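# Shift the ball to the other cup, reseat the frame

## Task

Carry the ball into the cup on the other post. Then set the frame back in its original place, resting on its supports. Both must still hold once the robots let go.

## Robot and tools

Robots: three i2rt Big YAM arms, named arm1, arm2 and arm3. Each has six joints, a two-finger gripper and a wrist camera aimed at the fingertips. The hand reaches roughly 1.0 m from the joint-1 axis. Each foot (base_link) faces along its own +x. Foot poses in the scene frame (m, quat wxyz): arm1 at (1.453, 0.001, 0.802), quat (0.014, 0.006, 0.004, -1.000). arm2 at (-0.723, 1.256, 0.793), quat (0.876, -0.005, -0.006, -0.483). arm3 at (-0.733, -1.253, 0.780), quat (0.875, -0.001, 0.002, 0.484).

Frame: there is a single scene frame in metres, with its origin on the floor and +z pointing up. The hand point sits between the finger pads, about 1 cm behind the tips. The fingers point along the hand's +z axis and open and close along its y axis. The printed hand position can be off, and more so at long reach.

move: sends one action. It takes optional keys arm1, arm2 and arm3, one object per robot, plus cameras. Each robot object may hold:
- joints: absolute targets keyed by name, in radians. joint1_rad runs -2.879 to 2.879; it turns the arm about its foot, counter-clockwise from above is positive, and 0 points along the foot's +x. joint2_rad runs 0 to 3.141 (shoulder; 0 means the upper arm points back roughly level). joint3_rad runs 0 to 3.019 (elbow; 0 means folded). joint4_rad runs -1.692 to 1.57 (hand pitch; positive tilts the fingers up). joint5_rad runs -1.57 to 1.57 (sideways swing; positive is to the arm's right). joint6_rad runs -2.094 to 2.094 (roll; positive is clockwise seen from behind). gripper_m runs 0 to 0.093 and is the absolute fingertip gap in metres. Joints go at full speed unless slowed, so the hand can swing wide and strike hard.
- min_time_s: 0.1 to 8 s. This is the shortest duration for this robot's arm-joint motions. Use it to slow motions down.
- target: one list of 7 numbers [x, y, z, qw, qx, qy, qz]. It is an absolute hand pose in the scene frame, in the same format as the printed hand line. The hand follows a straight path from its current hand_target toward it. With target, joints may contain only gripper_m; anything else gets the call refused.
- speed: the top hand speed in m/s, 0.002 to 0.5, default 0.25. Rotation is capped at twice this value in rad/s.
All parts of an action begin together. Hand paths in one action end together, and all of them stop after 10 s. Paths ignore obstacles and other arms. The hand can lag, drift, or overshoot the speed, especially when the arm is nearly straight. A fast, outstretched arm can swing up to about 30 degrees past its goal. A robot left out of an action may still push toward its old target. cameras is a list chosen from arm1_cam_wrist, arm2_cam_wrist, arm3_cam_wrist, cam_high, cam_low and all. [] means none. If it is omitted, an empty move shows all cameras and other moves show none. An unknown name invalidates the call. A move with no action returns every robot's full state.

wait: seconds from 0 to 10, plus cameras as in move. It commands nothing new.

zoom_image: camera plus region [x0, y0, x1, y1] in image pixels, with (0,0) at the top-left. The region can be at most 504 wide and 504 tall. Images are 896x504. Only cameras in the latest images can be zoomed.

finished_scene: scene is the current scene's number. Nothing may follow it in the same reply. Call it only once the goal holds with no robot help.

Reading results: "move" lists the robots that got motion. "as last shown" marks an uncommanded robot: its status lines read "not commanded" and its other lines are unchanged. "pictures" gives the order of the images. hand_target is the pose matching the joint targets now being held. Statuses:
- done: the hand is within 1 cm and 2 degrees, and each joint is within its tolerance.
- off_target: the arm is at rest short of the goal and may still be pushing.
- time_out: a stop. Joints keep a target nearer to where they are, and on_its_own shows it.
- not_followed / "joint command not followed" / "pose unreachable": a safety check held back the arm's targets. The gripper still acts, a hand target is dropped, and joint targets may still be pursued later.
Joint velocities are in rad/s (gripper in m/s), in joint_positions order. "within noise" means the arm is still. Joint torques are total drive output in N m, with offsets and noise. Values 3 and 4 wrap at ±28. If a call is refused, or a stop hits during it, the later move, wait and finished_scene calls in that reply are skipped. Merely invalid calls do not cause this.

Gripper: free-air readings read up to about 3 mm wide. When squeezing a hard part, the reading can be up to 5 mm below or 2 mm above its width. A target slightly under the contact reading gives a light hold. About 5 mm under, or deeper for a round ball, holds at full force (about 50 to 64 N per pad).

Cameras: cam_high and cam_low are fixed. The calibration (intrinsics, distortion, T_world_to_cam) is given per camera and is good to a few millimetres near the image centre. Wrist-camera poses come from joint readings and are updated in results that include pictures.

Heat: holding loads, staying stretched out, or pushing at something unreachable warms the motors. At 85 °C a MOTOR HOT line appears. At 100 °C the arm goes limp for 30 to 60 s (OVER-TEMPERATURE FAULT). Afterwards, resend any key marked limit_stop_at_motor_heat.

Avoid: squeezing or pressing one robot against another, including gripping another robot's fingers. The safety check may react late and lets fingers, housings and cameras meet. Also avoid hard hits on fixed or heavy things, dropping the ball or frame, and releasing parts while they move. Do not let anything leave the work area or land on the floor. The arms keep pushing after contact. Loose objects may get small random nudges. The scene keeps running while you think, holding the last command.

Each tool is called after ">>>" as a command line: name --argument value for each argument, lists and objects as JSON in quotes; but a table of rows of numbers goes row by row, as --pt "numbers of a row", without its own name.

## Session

>>> move --cameras '["all"]'

>>> zoom_image --camera "cam_low" --region '[320, 220, 620, 504]'

>>> zoom_image --camera "cam_high" --region '[380, 220, 540, 340]'

Scene clock: 0.00 s.
Joint torques (N m): no reading
Motor temperatures (°C): arm1=[30 28 29 24 25 25 24] | arm2=[25 29 27 26 23 21 27] | arm3=[27 27 25 27 23 25 24]
Heat: arm1: hottest joint1_rad 30 °C; arm2: hottest joint2_rad 29 °C; arm3: hottest joint1_rad 27 °C.
Joint velocities: within noise
arm1.joint_positions: joint1_rad=-0.430 joint2_rad=+0.631 joint3_rad=+1.402 joint4_rad=-1.276 joint5_rad=+0.008 joint6_rad=-0.169 gripper_m=+0.09396
arm1.joint_status: not commanded
arm1.hand: x=+1.2197 y=+0.0939 z=+1.3548 quat_wxyz=(+0.151, -0.857, +0.099, +0.482) (m; scene frame)
arm1.hand_target: x=+1.2220 y=+0.0927 z=+1.3682 quat_wxyz=(+0.154, -0.850, +0.098, +0.495) (m; scene frame)
arm1.hand_status: not commanded
arm2.joint_positions: joint1_rad=-0.159 joint2_rad=+0.563 joint3_rad=+1.339 joint4_rad=-1.223 joint5_rad=+0.179 joint6_rad=+0.060 gripper_m=+0.09396
arm2.joint_status: not commanded
arm2.hand: x=-0.6645 y=+1.0393 z=+1.3486 quat_wxyz=(-0.418, -0.522, -0.658, +0.347) (m; scene frame)
arm2.hand_target: x=-0.6659 y=+1.0425 z=+1.3593 quat_wxyz=(-0.427, -0.519, -0.652, +0.351) (m; scene frame)
arm2.hand_status: not commanded
arm3.joint_positions: joint1_rad=+0.085 joint2_rad=+0.628 joint3_rad=+1.434 joint4_rad=-1.415 joint5_rad=+0.195 joint6_rad=+0.111 gripper_m=+0.09396
arm3.joint_status: not commanded
arm3.hand: x=-0.6006 y=-1.0712 z=+1.3224 quat_wxyz=(-0.427, +0.378, -0.800, -0.190) (m; scene frame)
arm3.hand_target: x=-0.6017 y=-1.0733 z=+1.3344 quat_wxyz=(-0.437, +0.374, -0.794, -0.198) (m; scene frame)
arm3.hand_status: not commanded
pictures: arm1_cam_wrist, arm2_cam_wrist, arm3_cam_wrist, cam_high, cam_low
camera_calibration:
arm1_cam_wrist: T_world_to_cam=[[0.30687, 0.93487, 0.17845, -0.70478], [0.80583, -0.15544, -0.57138, -0.15791], [-0.50643, 0.31914, -0.80105, 1.7629]] pos_world=[1.23631, 0.07173, 1.44771]
arm2_cam_wrist: T_world_to_cam=[[-0.97989, -0.19896, 0.01517, -0.46656], [-0.16065, 0.74159, -0.65133, 0.04083], [0.11834, -0.64067, -0.75864, 1.85741]] pos_world=[-0.67042, 1.06689, 1.44278]
arm3_cam_wrist: T_world_to_cam=[[0.76073, -0.64872, 0.02138, -0.2679], [-0.55262, -0.66461, -0.50291, -0.34334], [0.34046, 0.37076, -0.86408, 1.83606]] pos_world=[-0.61104, -1.08271, 1.41955]

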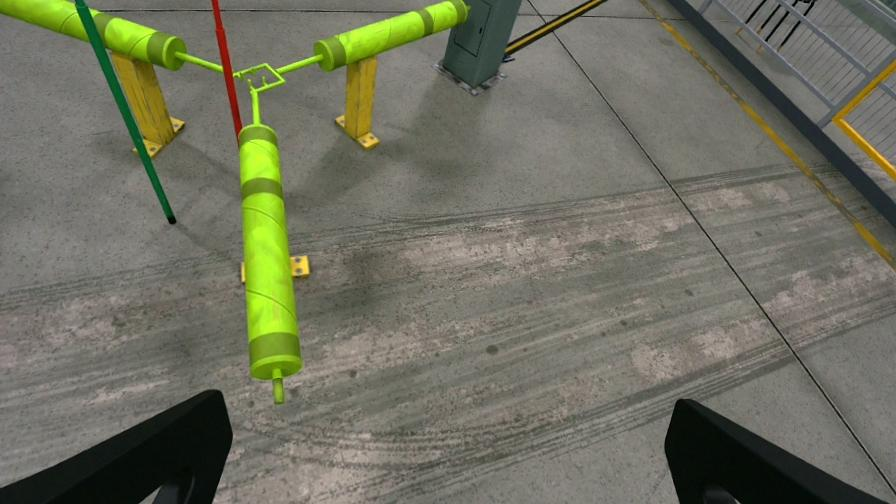

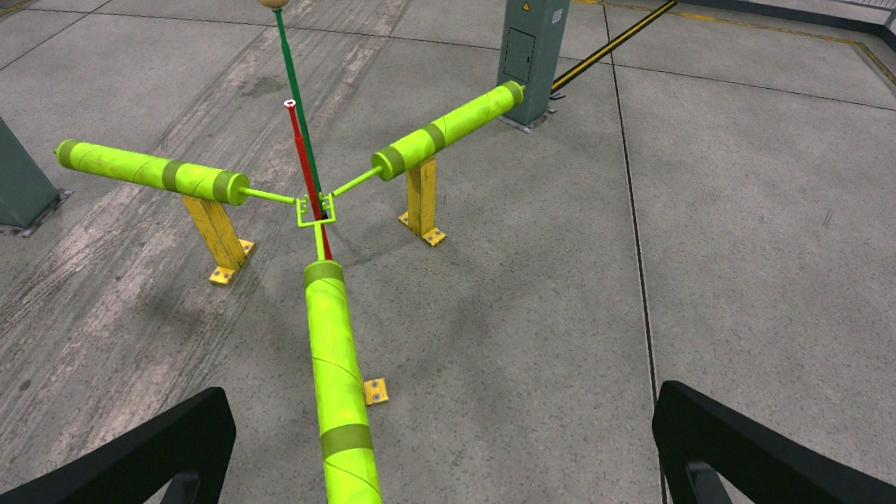

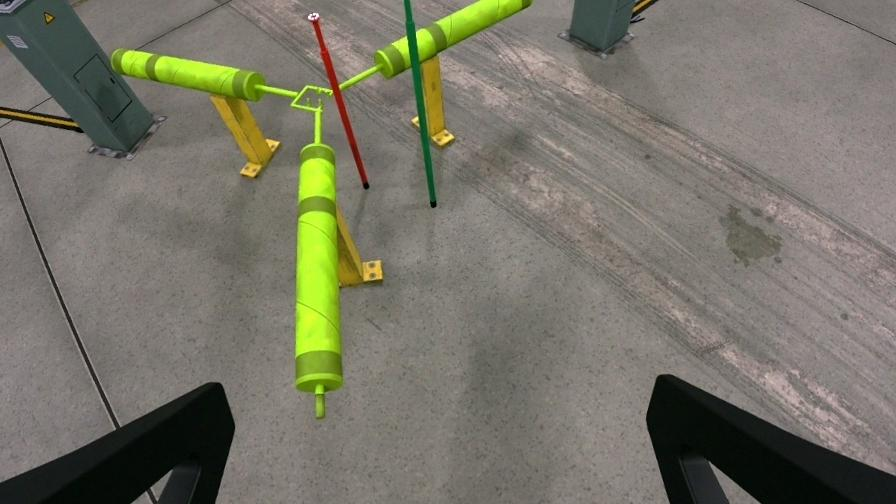

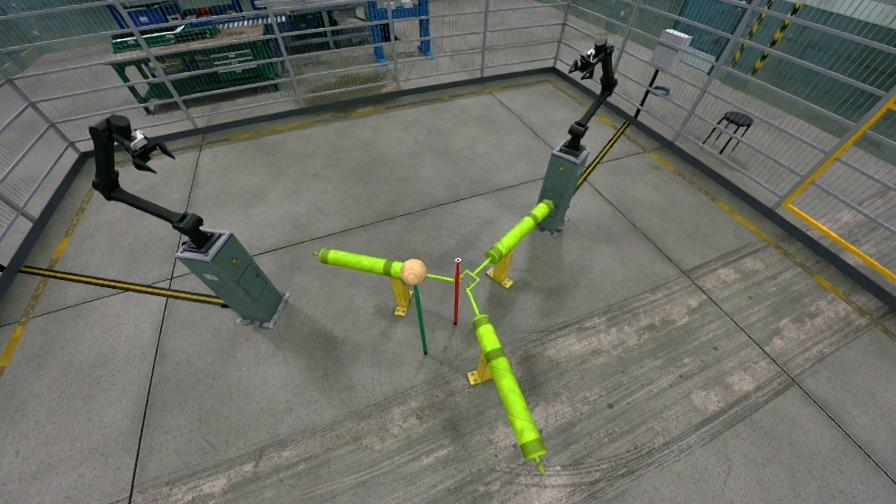

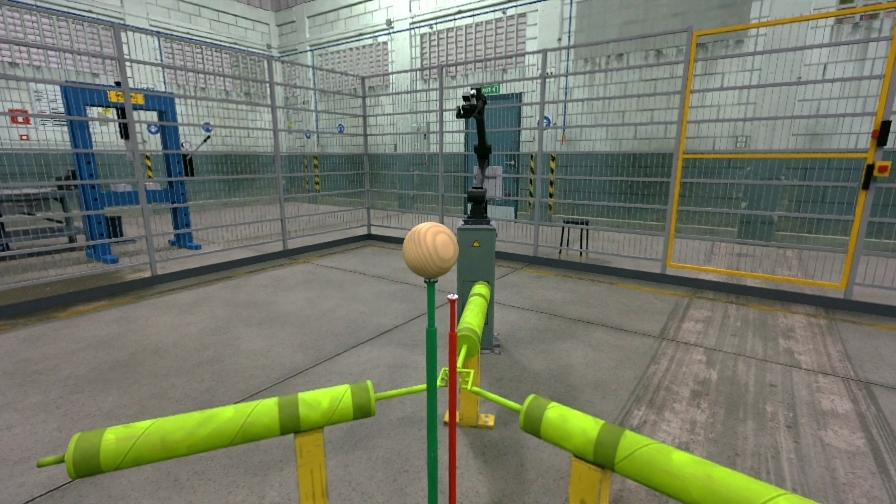

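Scaled by 1.680 from the camera's image (finer frame: 1280x720).

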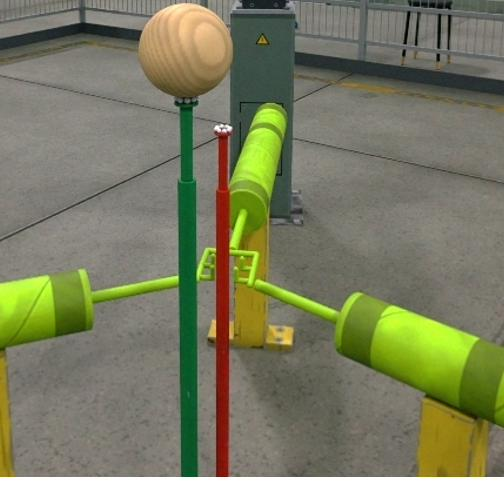

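Scaled by 3.150 from the camera's image (finer frame: 1280x720).

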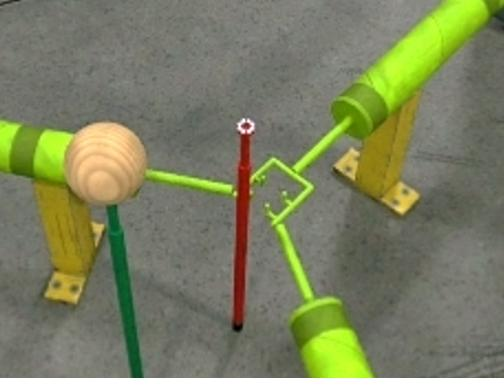

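>>> move --arm1 '{"target":[0.86,0.015,0.63,0,1,-0.027,0],"speed":0.4}' --arm2 '{"target":[-0.59,1.01,0.62,0,0.524,0.852,0],"speed":0.4}' --arm3 '{"target":[-0.68,-0.745,0.62,0,0.476,-0.879,0],"speed":0.4}' --cameras '["arm1_cam_wrist","arm2_cam_wrist","arm3_cam_wrist"]'

Scene clock: 29.90 s.
Joint torques (N m): arm1=[0.03 -22.24 7.72 0.01 -0.1 0.19] | arm2=[2.08 -9.47 1.59 0.43 -0.19 -0.16] | arm3=[0.73 -14.8 7.64 -0.01 0 0.1]
Motor temperatures (°C): arm1=[30 28 33 24 25 24 24] | arm2=[25 29 33 26 23 21 26] | arm3=[27 27 31 27 23 25 24]
Heat: arm1: hottest joint3_rad 33 °C; arm2: hottest joint3_rad 33 °C; arm3: hottest joint3_rad 31 °C.
move: arm1 off_target; arm2 done; arm3 off_target
Joint velocities: within noise
arm1.joint_positions: joint1_rad=-0.063 joint2_rad=+2.343 joint3_rad=+1.471 joint4_rad=-0.735 joint5_rad=-0.006 joint6_rad=+0.029 gripper_m=+0.09396
arm1.joint_status: not commanded
arm1.hand: x=+0.8837 y=+0.0216 z=+0.6095 quat_wxyz=(+0.002, -0.999, +0.032, -0.024)
arm1.hand_target: x=+0.8608 y=+0.0148 z=+0.6303 quat_wxyz=(+0.000, -1.000, +0.027, +0.000)
arm1.hand_status: off_target (0.032 m and 2.8 deg from the pose sent, 0.813 m and 61.4 deg at the start)
arm2.joint_positions: joint1_rad=-0.075 joint2_rad=+1.963 joint3_rad=+0.523 joint4_rad=-0.145 joint5_rad=+0.000 joint6_rad=+0.044 gripper_m=+0.09396
arm2.joint_status: not commanded
arm2.hand: x=-0.5937 y=+1.0100 z=+0.6255 quat_wxyz=(+0.000, -0.534, -0.845, +0.001)
arm2.hand_target: x=-0.5902 y=+1.0101 z=+0.6202 quat_wxyz=(+0.000, -0.524, -0.852, +0.000)
arm2.hand_status: done (0.007 m and 1.4 deg from the pose sent, 0.733 m and 67.0 deg at the start)
arm3.joint_positions: joint1_rad=+0.448 joint2_rad=+2.173 joint3_rad=+1.178 joint4_rad=-0.594 joint5_rad=+0.005 joint6_rad=+0.468 gripper_m=+0.09396
arm3.joint_status: not commanded
arm3.hand: x=-0.6772 y=-0.7610 z=+0.6135 quat_wxyz=(+0.005, +0.476, -0.880, +0.009)
arm3.hand_target: x=-0.6801 y=-0.7453 z=+0.6203 quat_wxyz=(+0.000, +0.476, -0.879, +0.000)
arm3.hand_status: off_target (0.018 m and 1.2 deg from the pose sent, 0.779 m and 56.0 deg at the start)
arm1_cam_wrist: T_world_to_cam=[[0.04617, 0.99892, 0.00554, -0.0668], [0.88675, -0.04354, 0.4602, -1.02689], [0.45994, -0.01634, -0.8878, 0.22489]] pos_world=[0.81024, 0.02569, 0.6726]
arm2_cam_wrist: T_world_to_cam=[[-0.90784, -0.41906, 0.01473, -0.12671], [-0.3741, 0.8253, 0.42301, -1.28039], [-0.18942, 0.37852, -0.906, 0.16168]] pos_world=[-0.56339, 0.94241, 0.68997]
arm3_cam_wrist: T_world_to_cam=[[0.83538, -0.5493, 0.02026, 0.13357], [-0.4992, -0.74272, 0.44628, -1.14167], [-0.23009, -0.38293, -0.89466, 0.19339]] pos_world=[-0.637, -0.70052, 0.67981]

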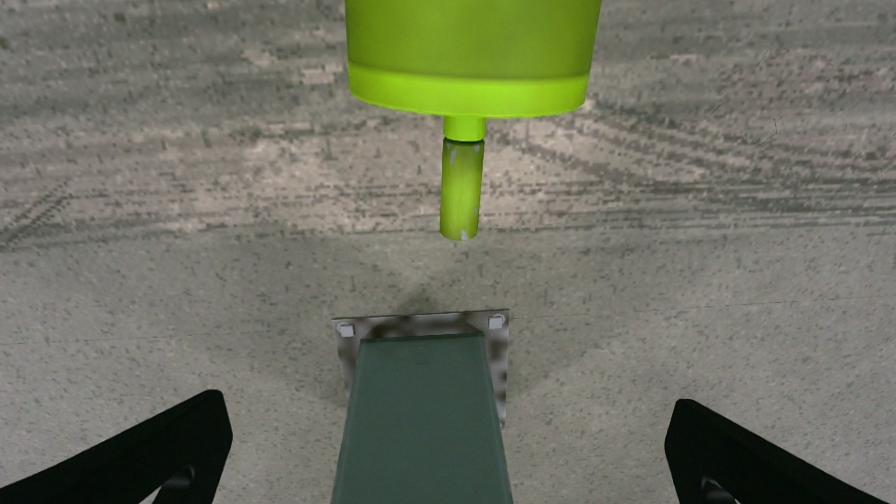

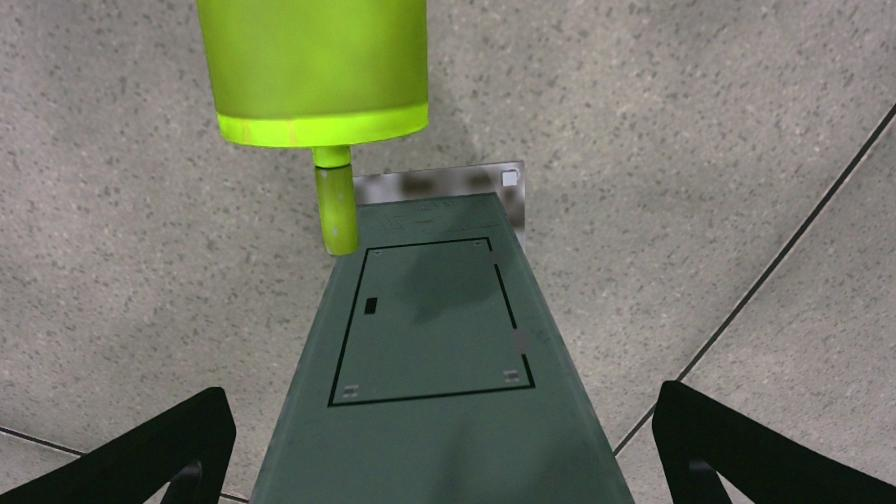

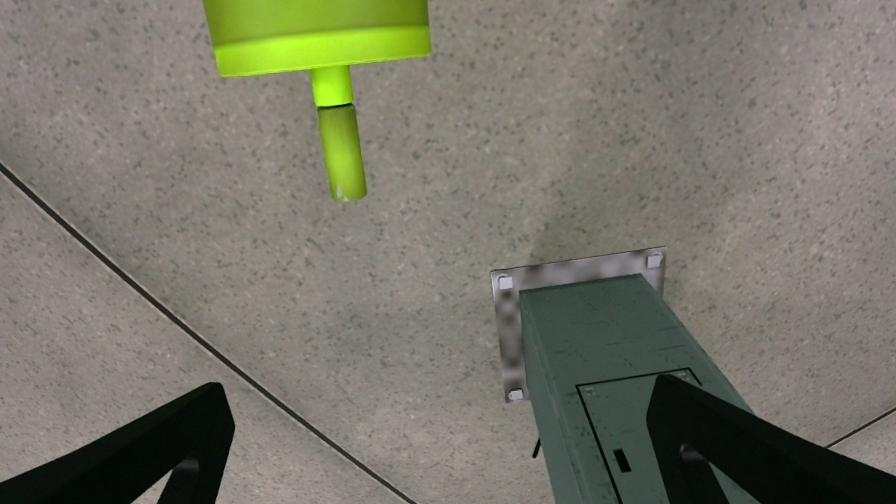

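>>> move --arm1 '{"target":[0.870,0.027,0.455,0,0.999,-0.0454,0],"speed":0.2}' --arm2 '{"target":[-0.543,1.047,0.438,0,0.5395,0.842,0],"speed":0.2}' --arm3 '{"target":[-0.714,-0.708,0.440,0,0.46,-0.888,0],"speed":0.2}' --cameras '["arm1_cam_wrist","arm2_cam_wrist","arm3_cam_wrist"]'

Scene clock: 49.67 s.
Joint torques (N m): arm1=[-1.49 -20.13 5.94 0.61 -0.08 0.3] | arm2=[1.49 -11.81 -1.21 0.21 -0.24 0.16] | arm3=[0.91 -16.15 5.96 0.64 0.05 0.13]
Motor temperatures (°C): arm1=[29 30 33 24 25 24 24] | arm2=[25 30 31 26 23 21 26] | arm3=[27 29 31 27 23 25 24]
Heat: arm1: hottest joint3_rad 33 °C; arm2: hottest joint3_rad 31 °C; arm3: hottest joint3_rad 31 °C.
move: arm1 off_target; arm2 done; arm3 off_target
Joint velocities: within noise
arm1.joint_positions: joint1_rad=-0.063 joint2_rad=+2.674 joint3_rad=+1.613 joint4_rad=-0.525 joint5_rad=-0.007 joint6_rad=+0.037 gripper_m=+0.09396
arm1.joint_status: not commanded
arm1.hand: x=+0.8837 y=+0.0229 z=+0.4546 quat_wxyz=(+0.001, -0.999, +0.036, -0.013)
arm1.hand_target: x=+0.8701 y=+0.0270 z=+0.4554 quat_wxyz=(+0.000, -0.999, +0.045, +0.000)
arm1.hand_status: off_target (0.014 m and 1.9 deg from the pose sent, 0.155 m and 3.1 deg at the start)
arm2.joint_positions: joint1_rad=+0.148 joint2_rad=+2.613 joint3_rad=+0.755 joint4_rad=+0.276 joint5_rad=-0.002 joint6_rad=+0.268 gripper_m=+0.09396
arm2.joint_status: not commanded
arm2.hand: x=-0.5441 y=+1.0449 z=+0.4457 quat_wxyz=(-0.001, -0.534, -0.845, +0.002)
arm2.hand_target: x=-0.5431 y=+1.0470 z=+0.4382 quat_wxyz=(+0.000, -0.539, -0.842, +0.000)
arm2.hand_status: done (0.008 m and 0.7 deg from the pose sent, 0.198 m and 0.7 deg at the start)
arm3.joint_positions: joint1_rad=+0.518 joint2_rad=+2.617 joint3_rad=+1.466 joint4_rad=-0.437 joint5_rad=+0.004 joint6_rad=+0.570 gripper_m=+0.09396
arm3.joint_status: not commanded
arm3.hand: x=-0.7111 y=-0.7200 z=+0.4422 quat_wxyz=(+0.005, +0.462, -0.887, +0.009)
arm3.hand_target: x=-0.7141 y=-0.7083 z=+0.4402 quat_wxyz=(+0.000, +0.460, -0.888, +0.000)
arm3.hand_status: off_target (0.012 m and 1.2 deg from the pose sent, 0.185 m and 2.4 deg at the start)
arm1_cam_wrist: T_world_to_cam=[[0.05411, 0.99852, 0.00467, -0.07388], [0.89601, -0.05061, 0.44115, -0.95486], [0.44073, -0.01969, -0.89742, 0.10887]] pos_world=[0.81157, 0.02758, 0.51928]
arm2_cam_wrist: T_world_to_cam=[[-0.90799, -0.4187, 0.01537, -0.06512], [-0.37397, 0.82644, 0.42088, -1.21476], [-0.18892, 0.37641, -0.90699, -0.00198]] pos_world=[-0.51379, 0.9774, 0.51047]
arm3_cam_wrist: T_world_to_cam=[[0.81797, -0.57489, 0.02083, 0.15692], [-0.52246, -0.72723, 0.44516, -1.05654], [-0.24077, -0.37501, -0.89521, 0.04641]] pos_world=[-0.66918, -0.66074, 0.50861]

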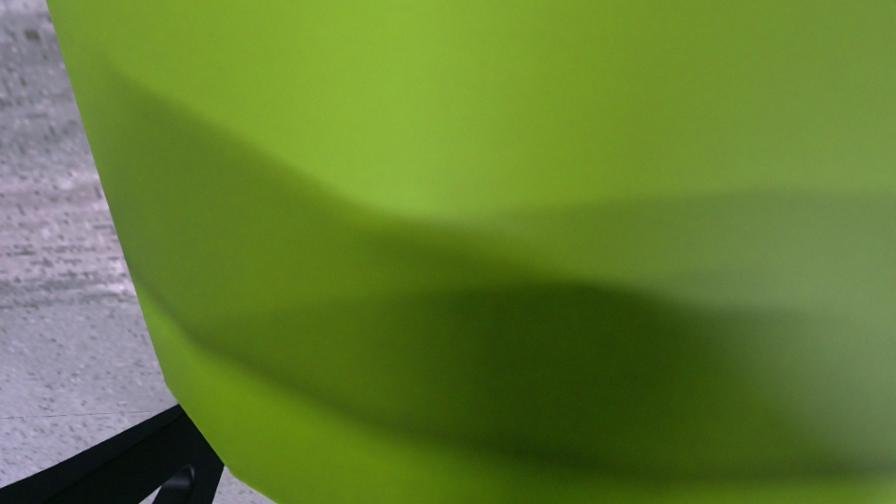

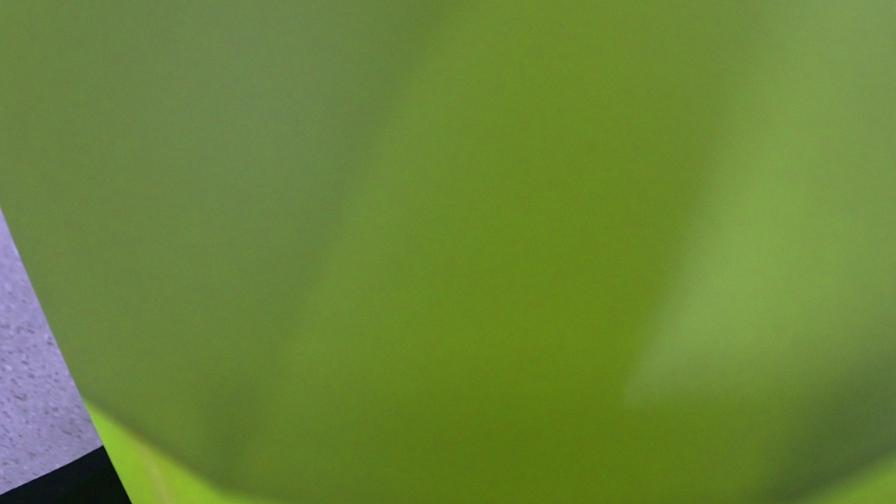

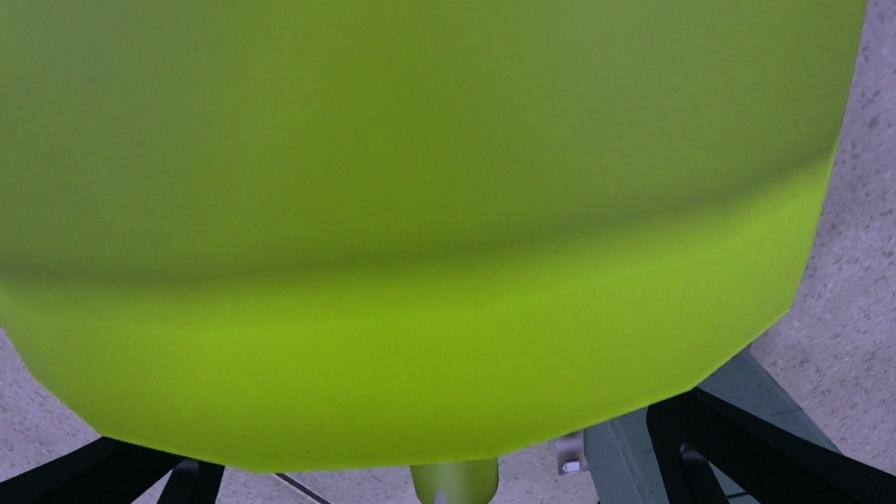

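>>> move --arm1 '{"target":[0.886,0.037,0.448,0,0.999,-0.0454,0],"speed":0.1}'

>>> move --arm1 '{"joints":{"gripper_m":0.005}}' --arm2 '{"joints":{"gripper_m":0.005}}' --arm3 '{"joints":{"gripper_m":0.005}}'

Scene clock: 55.60 s.
Joint torques (N m): arm1=[-2.08 -20.13 3.54 0.73 -0.04 0.13] | arm2=[1.61 -11.81 -1.24 0.23 -0.24 0.16] | arm3=[0.5 -16.15 5.94 0.64 0.05 0.13]
Motor temperatures (°C): arm1=[29 31 33 24 25 24 24] | arm2=[25 30 30 26 23 21 26] | arm3=[27 29 30 27 23 25 24]
Heat: arm1: hottest joint3_rad 33 °C; arm2: hottest joint2_rad 30 °C; arm3: hottest joint3_rad 30 °C.
move: arm1 done
Joint velocities: within noise
arm1.joint_positions: joint1_rad=-0.075 joint2_rad=+2.674 joint3_rad=+1.596 joint4_rad=-0.483 joint5_rad=-0.007 joint6_rad=+0.036 gripper_m=+0.09396
arm1.joint_status: not commanded
arm1.hand: x=+0.8837 y=+0.0296 z=+0.4515 quat_wxyz=(+0.001, -0.999, +0.041, -0.001)
arm1.hand_target: x=+0.8860 y=+0.0369 z=+0.4481 quat_wxyz=(+0.000, -0.999, +0.045, +0.000)
arm1.hand_status: done (0.008 m and 0.5 deg from the pose sent, 0.016 m and 1.9 deg at the start)
arm2, arm3: as last shown
pictures: none

Scene clock: 56.37 s.
Joint torques (N m): arm1=[-1.9 -20.19 3.52 0.76 -0.06 0.13] | arm2=[1.61 -11.75 -1.21 0.21 -0.62 0.13] | arm3=[0.26 -16.15 5.82 0.58 0.09 0.31]
Motor temperatures (°C): arm1=[29 31 33 24 25 24 24] | arm2=[25 30 30 26 23 21 26] | arm3=[27 29 30 27 23 25 24]
Heat: arm1: hottest joint3_rad 33 °C; arm2: hottest joint2_rad 30 °C; arm3: hottest joint3_rad 30 °C.
move: arm1 off_target; arm2 off_target; arm3 off_target
Joint velocities: within noise
arm1.joint_positions: joint1_rad=-0.077 joint2_rad=+2.674 joint3_rad=+1.596 joint4_rad=-0.483 joint5_rad=-0.007 joint6_rad=+0.036 gripper_m=+0.01889
arm1.joint_status: gripper_m off_target (ended at +0.01891, target +0.00500)
arm1.hand: x=+0.8838 y=+0.0310 z=+0.4515 quat_wxyz=(+0.001, -0.999, +0.042, -0.001)
arm1.hand_target: x=+0.8861 y=+0.0369 z=+0.4481 quat_wxyz=(+0.000, -0.999, +0.045, +0.000)
arm1.hand_status: not commanded
arm2.joint_positions: joint1_rad=+0.148 joint2_rad=+2.613 joint3_rad=+0.755 joint4_rad=+0.276 joint5_rad=+0.008 joint6_rad=+0.271 gripper_m=+0.01839
arm2.joint_status: gripper_m off_target (ended at +0.01842, target +0.00500)
arm2.hand: x=-0.5455 y=+1.0437 z=+0.4457 quat_wxyz=(+0.000, -0.536, -0.844, +0.007)
arm2.hand_target: x=-0.5431 y=+1.0470 z=+0.4382 quat_wxyz=(+0.000, -0.540, -0.842, +0.000)
arm2.hand_status: not commanded
arm3.joint_positions: joint1_rad=+0.521 joint2_rad=+2.617 joint3_rad=+1.468 joint4_rad=-0.436 joint5_rad=+0.003 joint6_rad=+0.554 gripper_m=+0.01813
arm3.joint_status: gripper_m off_target (ended at +0.01816, target +0.00500)
arm3.hand: x=-0.7126 y=-0.7184 z=+0.4425 quat_wxyz=(+0.004, +0.470, -0.883, +0.008)
arm3.hand_target: x=-0.7140 y=-0.7084 z=+0.4402 quat_wxyz=(+0.000, +0.460, -0.888, +0.000)
arm3.hand_status: not commanded
pictures: none

>>> move --arm1 '{"target":[0.886,0.037,0.880,0,0.999,-0.0454,0],"speed":0.2}' --arm2 '{"target":[-0.543,1.047,0.864,0,0.5395,0.842,0],"speed":0.2}' --arm3 '{"target":[-0.714,-0.708,0.864,0,0.46,-0.888,0],"speed":0.2}'

>>> move --arm1 '{"target":[1.017,-0.201,0.880,0,0.999,-0.0454,0],"speed":0.15}' --arm2 '{"target":[-0.412,0.809,0.869,0,0.5395,0.842,0],"speed":0.15}' --arm3 '{"target":[-0.583,-0.946,0.864,0,0.46,-0.888,0],"speed":0.15}' --cameras '["cam_high","cam_low"]'

>>> zoom_image --camera "cam_high" --region '[370, 220, 490, 300]'

>>> zoom_image --camera "cam_low" --region '[350, 190, 550, 350]'

Scene clock: 102.17 s.
Joint torques (N m): arm1=[-2.02 -19.6 10.69 -1.61 -0.04 0.06] | arm2=[1.14 -7.94 9.05 -1.58 -0.54 0.04] | arm3=[0.5 -17.03 11.25 -1.42 0.07 0.42]
Motor temperatures (°C): arm1=[29 36 31 24 25 24 26] | arm2=[25 32 28 26 24 21 28] | arm3=[27 32 31 27 23 25 26]
Heat: arm1: hottest joint2_rad 36 °C; arm2: hottest joint2_rad 32 °C; arm3: hottest joint2_rad 32 °C.
move: arm1 off_target; arm2 off_target; arm3 off_target
Joint velocities: within noise
arm1.joint_positions: joint1_rad=-0.083 joint2_rad=+1.913 joint3_rad=+1.488 joint4_rad=-1.150 joint5_rad=-0.007 joint6_rad=+0.036 gripper_m=+0.01889
arm1.joint_status: not commanded
arm1.hand: x=+0.8929 y=+0.0296 z=+0.8546 quat_wxyz=(+0.001, -0.999, +0.045, -0.007)
arm1.hand_target: x=+0.8865 y=+0.0368 z=+0.8798 quat_wxyz=(+0.000, -0.999, +0.045, +0.001)
arm1.hand_status: off_target (0.027 m and 0.9 deg from the pose sent, 0.429 m and 0.4 deg at the start)
arm2.joint_positions: joint1_rad=+0.145 joint2_rad=+1.225 joint3_rad=+0.641 joint4_rad=-1.003 joint5_rad=+0.006 joint6_rad=+0.272 gripper_m=+0.01839
arm2.joint_status: not commanded
arm2.hand: x=-0.5480 y=+1.0493 z=+0.8486 quat_wxyz=(+0.002, -0.537, -0.843, +0.005)
arm2.hand_target: x=-0.5431 y=+1.0470 z=+0.8634 quat_wxyz=(+0.000, -0.540, -0.842, +0.000)
arm2.hand_status: off_target (0.016 m and 0.7 deg from the pose sent, 0.418 m and 1.0 deg at the start)
arm3.joint_positions: joint1_rad=+0.520 joint2_rad=+1.877 joint3_rad=+1.423 joint4_rad=-1.135 joint5_rad=+0.003 joint6_rad=+0.545 gripper_m=+0.01813
arm3.joint_status: not commanded
arm3.hand: x=-0.7108 y=-0.7139 z=+0.8336 quat_wxyz=(+0.005, +0.473, -0.881, +0.009)
arm3.hand_target: x=-0.7139 y=-0.7085 z=+0.8635 quat_wxyz=(+0.000, +0.460, -0.888, -0.001)
arm3.hand_status: off_target (0.031 m and 2.1 deg from the pose sent, 0.422 m and 1.6 deg at the start)
pictures: none

Scene clock: 104.67 s.
Joint torques (N m): arm1=[-1.38 -17.67 7.8 -0.09 0.4 0.13] | arm2=[1.55 -16.56 10.99 -1.37 -0.71 0.06] | arm3=[-0.97 -10.17 8.83 -0.36 0.03 0.21]
Motor temperatures (°C): arm1=[29 36 31 24 25 24 26] | arm2=[25 32 29 26 24 21 28] | arm3=[27 32 31 27 23 25 26]
Heat: arm1: hottest joint2_rad 36 °C; arm2: hottest joint2_rad 32 °C; arm3: hottest joint2_rad 32 °C.
move: arm1 off_target; arm2 off_target; arm3 off_target
Joint velocities: within noise
arm1.joint_positions: joint1_rad=+0.411 joint2_rad=+1.721 joint3_rad=+1.221 joint4_rad=-1.096 joint5_rad=-0.012 joint6_rad=+0.529 gripper_m=+0.01889
arm1.joint_status: not commanded
arm1.hand: x=+1.0235 y=-0.2032 z=+0.8584 quat_wxyz=(+0.005, -0.999, +0.045, -0.020)
arm1.hand_target: x=+1.0173 y=-0.2009 z=+0.8796 quat_wxyz=(+0.000, -0.999, +0.046, +0.000)
arm1.hand_status: off_target (0.023 m and 2.4 deg from the pose sent, 0.263 m and 0.9 deg at the start)
arm2.joint_positions: joint1_rad=+0.040 joint2_rad=+1.854 joint3_rad=+1.399 joint4_rad=-1.122 joint5_rad=+0.013 joint6_rad=+0.168 gripper_m=+0.01839
arm2.joint_status: not commanded
arm2.hand: x=-0.4229 y=+0.8153 z=+0.8608 quat_wxyz=(-0.001, -0.538, -0.843, +0.009)
arm2.hand_target: x=-0.4123 y=+0.8095 z=+0.8690 quat_wxyz=(-0.001, -0.539, -0.842, +0.000)
arm2.hand_status: off_target (0.015 m and 1.1 deg from the pose sent, 0.277 m and 0.7 deg at the start)
arm3.joint_positions: joint1_rad=+0.117 joint2_rad=+1.383 joint3_rad=+0.842 joint4_rad=-1.052 joint5_rad=+0.002 joint6_rad=+0.145 gripper_m=+0.01813
arm3.joint_status: not commanded
arm3.hand: x=-0.5869 y=-0.9461 z=+0.8488 quat_wxyz=(+0.010, +0.472, -0.881, +0.008)
arm3.hand_target: x=-0.5831 y=-0.9459 z=+0.8635 quat_wxyz=(+0.000, +0.460, -0.888, +0.000)
arm3.hand_status: off_target (0.016 m and 2.2 deg from the pose sent, 0.267 m and 2.1 deg at the start)

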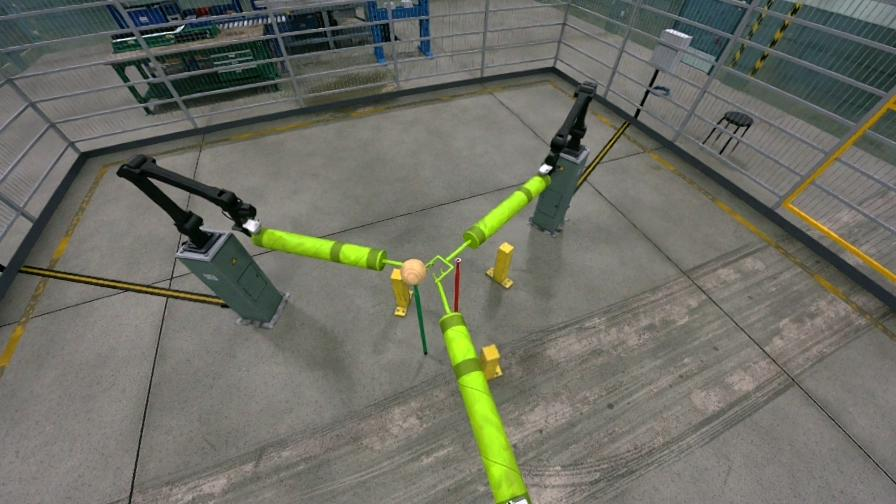

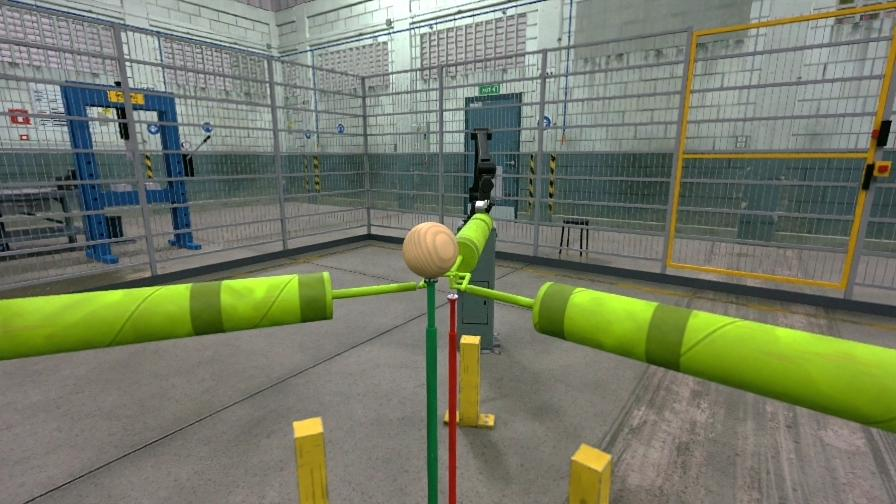

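Scaled by 4.200 from the camera's image (finer frame: 1280x720).

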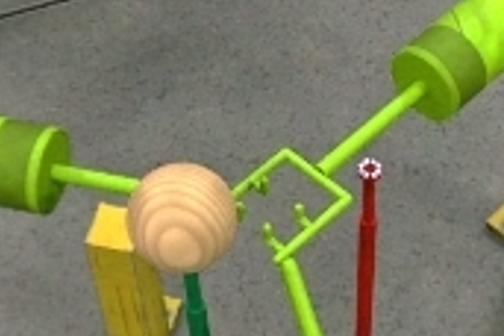

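Scaled by 2.520 from the camera's image (finer frame: 1280x720).

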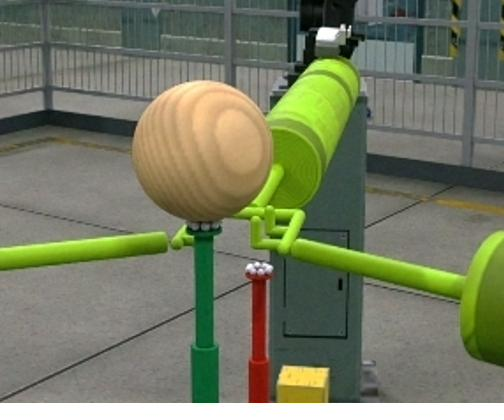

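>>> move --arm1 '{"target":[1.055,-0.283,0.872,0,0.999,-0.0454,0],"speed":0.12}' --arm2 '{"target":[-0.374,0.727,0.861,0,0.5395,0.842,0],"speed":0.12}' --arm3 '{"target":[-0.545,-1.028,0.857,0,0.46,-0.888,0],"speed":0.12}' --cameras '["cam_high","cam_low"]'

>>> zoom_image --camera "cam_high" --region '[370, 220, 490, 300]'

>>> zoom_image --camera "cam_low" --region '[350, 190, 550, 350]'

Scene clock: 129.47 s.
Joint torques (N m): arm1=[-1.14 -16.38 9.02 -0.18 0.59 0.21] | arm2=[1.44 -19.19 11.88 -1.25 -0.74 0.08] | arm3=[-0.85 -8.12 8.34 -0.14 -0.11 0.24]
Motor temperatures (°C): arm1=[29 34 34 24 25 24 26] | arm2=[25 34 35 26 24 21 29] | arm3=[27 31 31 27 23 25 26]
Heat: arm1: hottest joint2_rad 34 °C; arm2: hottest joint3_rad 35 °C; arm3: hottest joint2_rad 31 °C.
move: arm1 off_target; arm2 off_target; arm3 done
Joint velocities: within noise
arm1.joint_positions: joint1_rad=+0.596 joint2_rad=+1.732 joint3_rad=+1.221 joint4_rad=-1.081 joint5_rad=-0.015 joint6_rad=+0.708 gripper_m=+0.01889
arm1.joint_status: not commanded
arm1.hand: x=+1.0660 y=-0.2807 z=+0.8534 quat_wxyz=(+0.006, -0.999, +0.042, -0.018)
arm1.hand_target: x=+1.0553 y=-0.2827 z=+0.8720 quat_wxyz=(+0.000, -0.999, +0.046, +0.000)
arm1.hand_status: off_target (0.022 m and 2.2 deg from the pose sent, 0.087 m and 2.4 deg at the start)
arm2.joint_positions: joint1_rad=+0.016 joint2_rad=+2.072 joint3_rad=+1.737 joint4_rad=-1.238 joint5_rad=+0.014 joint6_rad=+0.143 gripper_m=+0.01839
arm2.joint_status: not commanded
arm2.hand: x=-0.3852 y=+0.7337 z=+0.8594 quat_wxyz=(-0.002, -0.537, -0.843, +0.010)
arm2.hand_target: x=-0.3744 y=+0.7275 z=+0.8610 quat_wxyz=(-0.001, -0.540, -0.842, +0.001)
arm2.hand_status: off_target (0.013 m and 1.3 deg from the pose sent, 0.101 m and 1.1 deg at the start)
arm3.joint_positions: joint1_rad=-0.126 joint2_rad=+1.255 joint3_rad=+0.720 joint4_rad=-1.052 joint5_rad=+0.004 joint6_rad=-0.099 gripper_m=+0.01813
arm3.joint_status: not commanded
arm3.hand: x=-0.5466 y=-1.0267 z=+0.8471 quat_wxyz=(+0.009, +0.473, -0.881, +0.006)
arm3.hand_target: x=-0.5451 y=-1.0279 z=+0.8567 quat_wxyz=(+0.000, +0.460, -0.888, +0.000)
arm3.hand_status: done (0.010 m and 2.0 deg from the pose sent, 0.092 m and 2.2 deg at the start)

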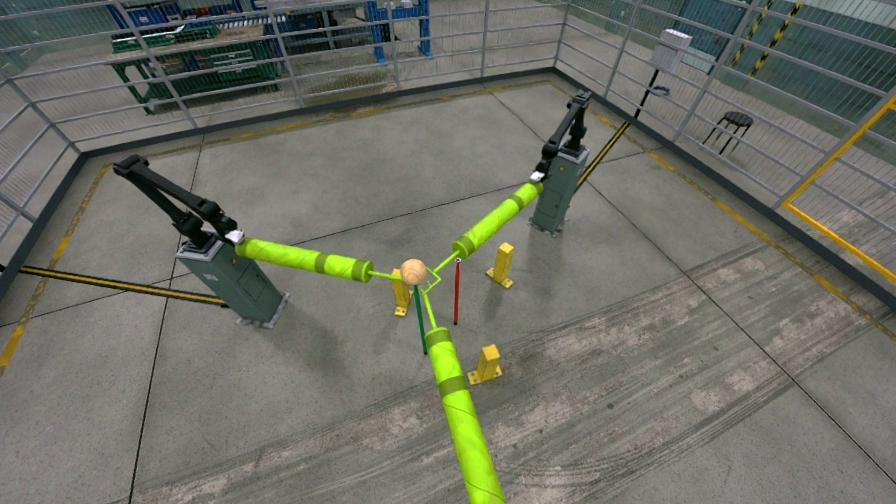

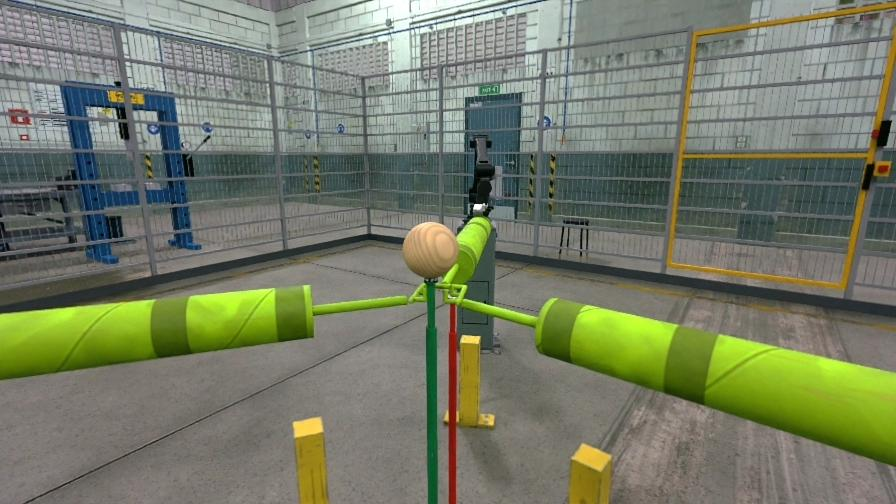

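Scaled by 4.200 from the camera's image (finer frame: 1280x720).

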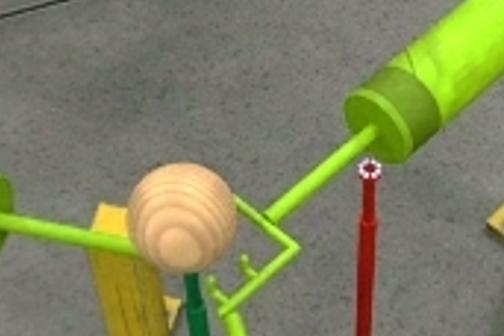

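Scaled by 2.520 from the camera's image (finer frame: 1280x720).

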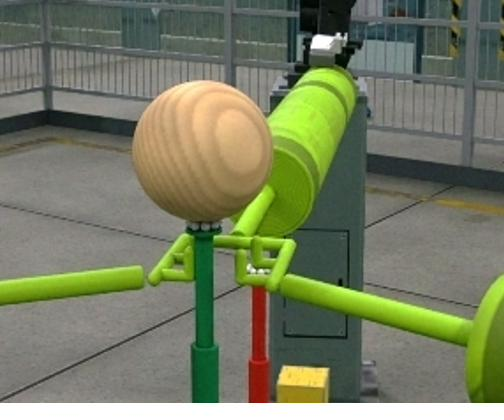

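>>> move --arm1 '{"target":[1.048,-0.303,0.872,0,0.999,-0.0454,0],"speed":0.08}' --arm2 '{"target":[-0.381,0.707,0.861,0,0.5395,0.842,0],"speed":0.08}' --arm3 '{"target":[-0.552,-1.048,0.859,0,0.46,-0.888,0],"speed":0.08}' --cameras '["cam_high","cam_low"]'

>>> zoom_image --camera "cam_high" --region '[370, 220, 490, 300]'

>>> zoom_image --camera "cam_low" --region '[350, 190, 550, 350]'

Scene clock: 147.03 s.
Joint torques (N m): arm1=[-0.97 -16.73 10.52 -0.8 0.61 0.22] | arm2=[1.14 -19.43 12.03 -1.17 -0.73 0.08] | arm3=[-0.56 -7.47 8.59 -0.84 -0.23 0.28]
Motor temperatures (°C): arm1=[29 34 36 24 26 24 26] | arm2=[25 37 41 26 24 21 29] | arm3=[27 30 31 27 23 25 27]
Heat: arm1: hottest joint3_rad 36 °C; arm2: hottest joint3_rad 41 °C; arm3: hottest joint3_rad 31 °C.
move: arm1 off_target; arm2 off_target; arm3 off_target
Joint velocities: within noise
arm1.joint_positions: joint1_rad=+0.619 joint2_rad=+1.769 joint3_rad=+1.256 joint4_rad=-1.081 joint5_rad=-0.015 joint6_rad=+0.732 gripper_m=+0.01889
arm1.joint_status: not commanded
arm1.hand: x=+1.0626 y=-0.2972 z=+0.8476 quat_wxyz=(+0.006, -0.999, +0.042, -0.019)
arm1.hand_target: x=+1.0488 y=-0.3026 z=+0.8720 quat_wxyz=(+0.000, -0.999, +0.046, +0.000)
arm1.hand_status: off_target (0.029 m and 2.3 deg from the pose sent, 0.034 m and 2.2 deg at the start)
arm2.joint_positions: joint1_rad=-0.006 joint2_rad=+2.104 joint3_rad=+1.796 joint4_rad=-1.266 joint5_rad=+0.014 joint6_rad=+0.117 gripper_m=+0.01839
arm2.joint_status: not commanded
arm2.hand: x=-0.3900 y=+0.7158 z=+0.8613 quat_wxyz=(-0.002, -0.536, -0.844, +0.010)
arm2.hand_target: x=-0.3812 y=+0.7076 z=+0.8608 quat_wxyz=(-0.001, -0.539, -0.842, +0.001)
arm2.hand_status: off_target (0.013 m and 1.3 deg from the pose sent, 0.027 m and 1.3 deg at the start)
arm3.joint_positions: joint1_rad=-0.156 joint2_rad=+1.195 joint3_rad=+0.675 joint4_rad=-1.052 joint5_rad=+0.007 joint6_rad=-0.129 gripper_m=+0.01813
arm3.joint_status: not commanded
arm3.hand: x=-0.5499 y=-1.0447 z=+0.8485 quat_wxyz=(+0.001, +0.473, -0.881, +0.004)
arm3.hand_target: x=-0.5520 y=-1.0479 z=+0.8584 quat_wxyz=(+0.000, +0.460, -0.888, +0.000)
arm3.hand_status: off_target (0.011 m and 1.7 deg from the pose sent, 0.025 m and 2.0 deg at the start)

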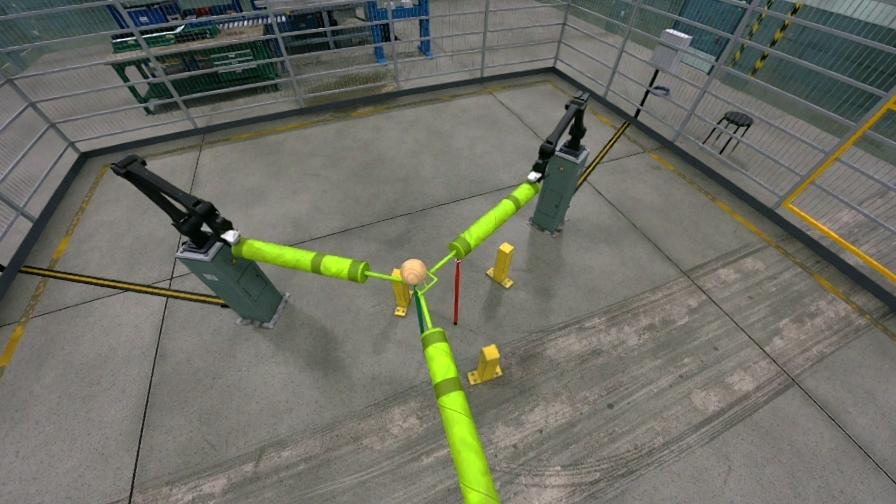

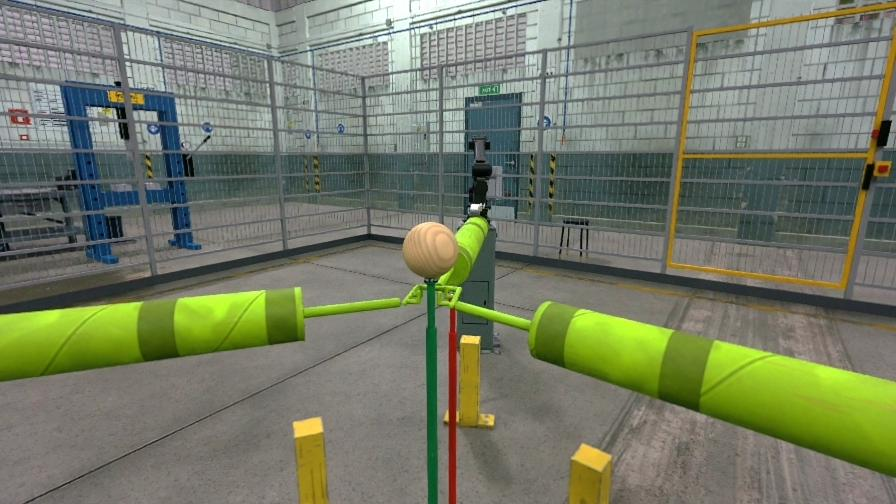

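Scaled by 4.200 from the camera's image (finer frame: 1280x720).

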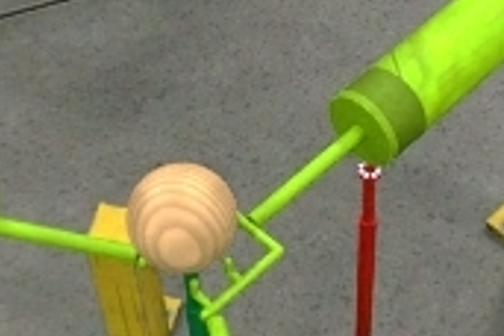

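Scaled by 2.520 from the camera's image (finer frame: 1280x720).

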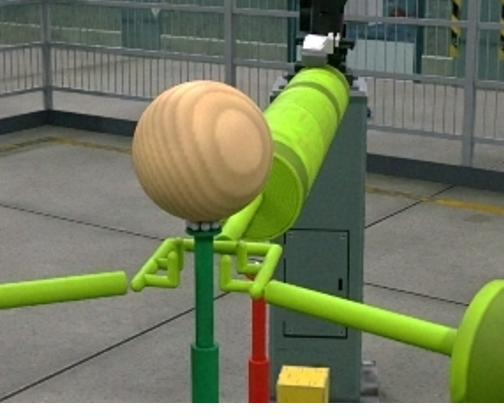

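>>> move --arm1 '{"target":[1.046,-0.304,0.937,0,0.999,-0.0454,0],"speed":0.06}' --arm2 '{"target":[-0.382,0.706,0.924,0,0.5395,0.842,0],"speed":0.06}' --arm3 '{"target":[-0.553,-1.049,0.922,0,0.46,-0.888,0],"speed":0.06}' --cameras '["cam_high","cam_low"]'

>>> zoom_image --camera "cam_high" --region '[370, 220, 490, 300]'

>>> zoom_image --camera "cam_low" --region '[350, 190, 550, 350]'

Scene clock: 156.87 s.
Joint torques (N m): arm1=[-2.61 -19.55 10.89 -2.14 0.89 0.06] | arm2=[1.79 -21.95 11.75 -1.81 -0.86 0.11] | arm3=[-0.15 -7.12 12.9 -1.7 -0.38 0.3]
Motor temperatures (°C): arm1=[29 34 37 24 26 24 26] | arm2=[25 37 42 26 24 21 29] | arm3=[27 30 32 27 23 25 27]
Heat: arm1: hottest joint3_rad 37 °C; arm2: hottest joint3_rad 42 °C; arm3: hottest joint3_rad 32 °C.
move: arm1 off_target; arm2 off_target; arm3 off_target
Joint velocities: within noise
arm1.joint_positions: joint1_rad=+0.637 joint2_rad=+1.747 joint3_rad=+1.358 joint4_rad=-1.208 joint5_rad=-0.022 joint6_rad=+0.750 gripper_m=+0.01889
arm1.joint_status: not commanded
arm1.hand: x=+1.0590 y=-0.3127 z=+0.8928 quat_wxyz=(+0.005, -0.999, +0.042, -0.023)
arm1.hand_target: x=+1.0473 y=-0.3038 z=+0.9354 quat_wxyz=(+0.000, -0.999, +0.046, +0.001)
arm1.hand_status: off_target (0.047 m and 2.7 deg from the pose sent, 0.091 m and 2.3 deg at the start)
arm2.joint_positions: joint1_rad=-0.016 joint2_rad=+2.098 joint3_rad=+1.912 joint4_rad=-1.391 joint5_rad=+0.017 joint6_rad=+0.112 gripper_m=+0.01839
arm2.joint_status: not commanded
arm2.hand: x=-0.3917 y=+0.7053 z=+0.9079 quat_wxyz=(+0.000, -0.538, -0.843, +0.011)
arm2.hand_target: x=-0.3822 y=+0.7064 z=+0.9240 quat_wxyz=(-0.001, -0.539, -0.842, +0.001)
arm2.hand_status: off_target (0.019 m and 1.2 deg from the pose sent, 0.064 m and 1.3 deg at the start)
arm3.joint_positions: joint1_rad=-0.163 joint2_rad=+1.114 joint3_rad=+0.745 joint4_rad=-1.230 joint5_rad=+0.010 joint6_rad=-0.133 gripper_m=+0.01813
arm3.joint_status: not commanded
arm3.hand: x=-0.5561 y=-1.0555 z=+0.8930 quat_wxyz=(+0.013, +0.471, -0.882, +0.011)
arm3.hand_target: x=-0.5531 y=-1.0495 z=+0.9204 quat_wxyz=(+0.000, +0.460, -0.888, +0.000)
arm3.hand_status: off_target (0.030 m and 2.4 deg from the pose sent, 0.074 m and 1.7 deg at the start)

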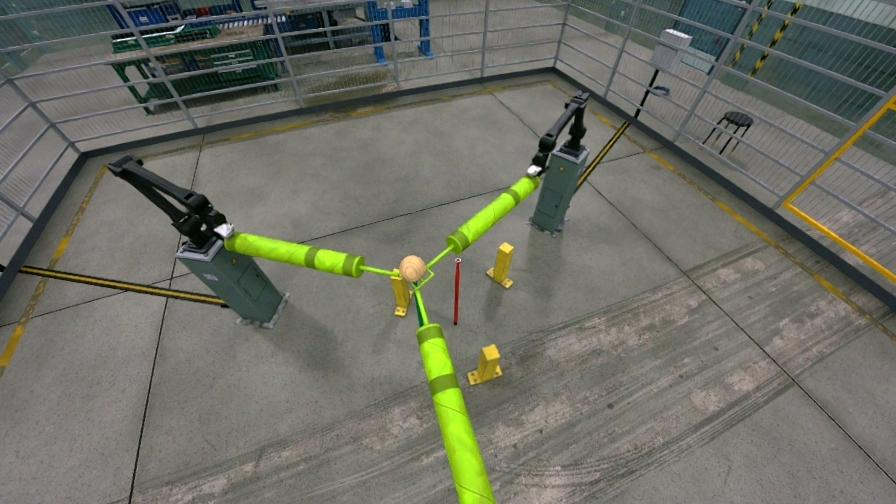

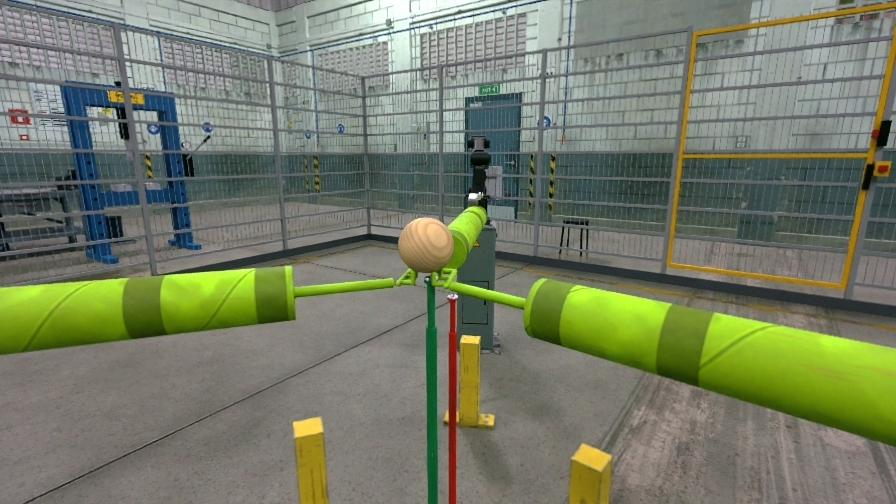

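Scaled by 4.200 from the camera's image (finer frame: 1280x720).

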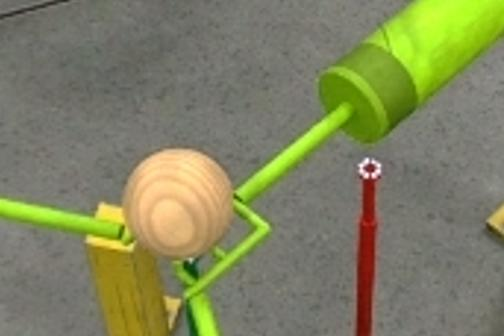

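Scaled by 2.520 from the camera's image (finer frame: 1280x720).

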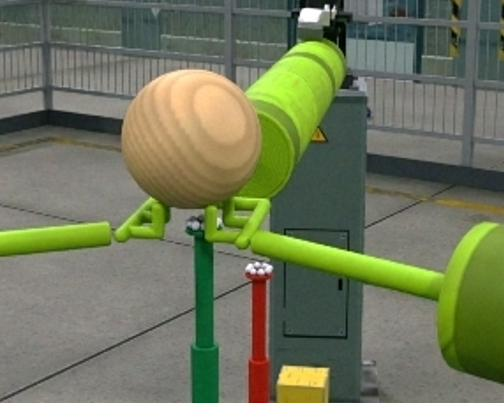

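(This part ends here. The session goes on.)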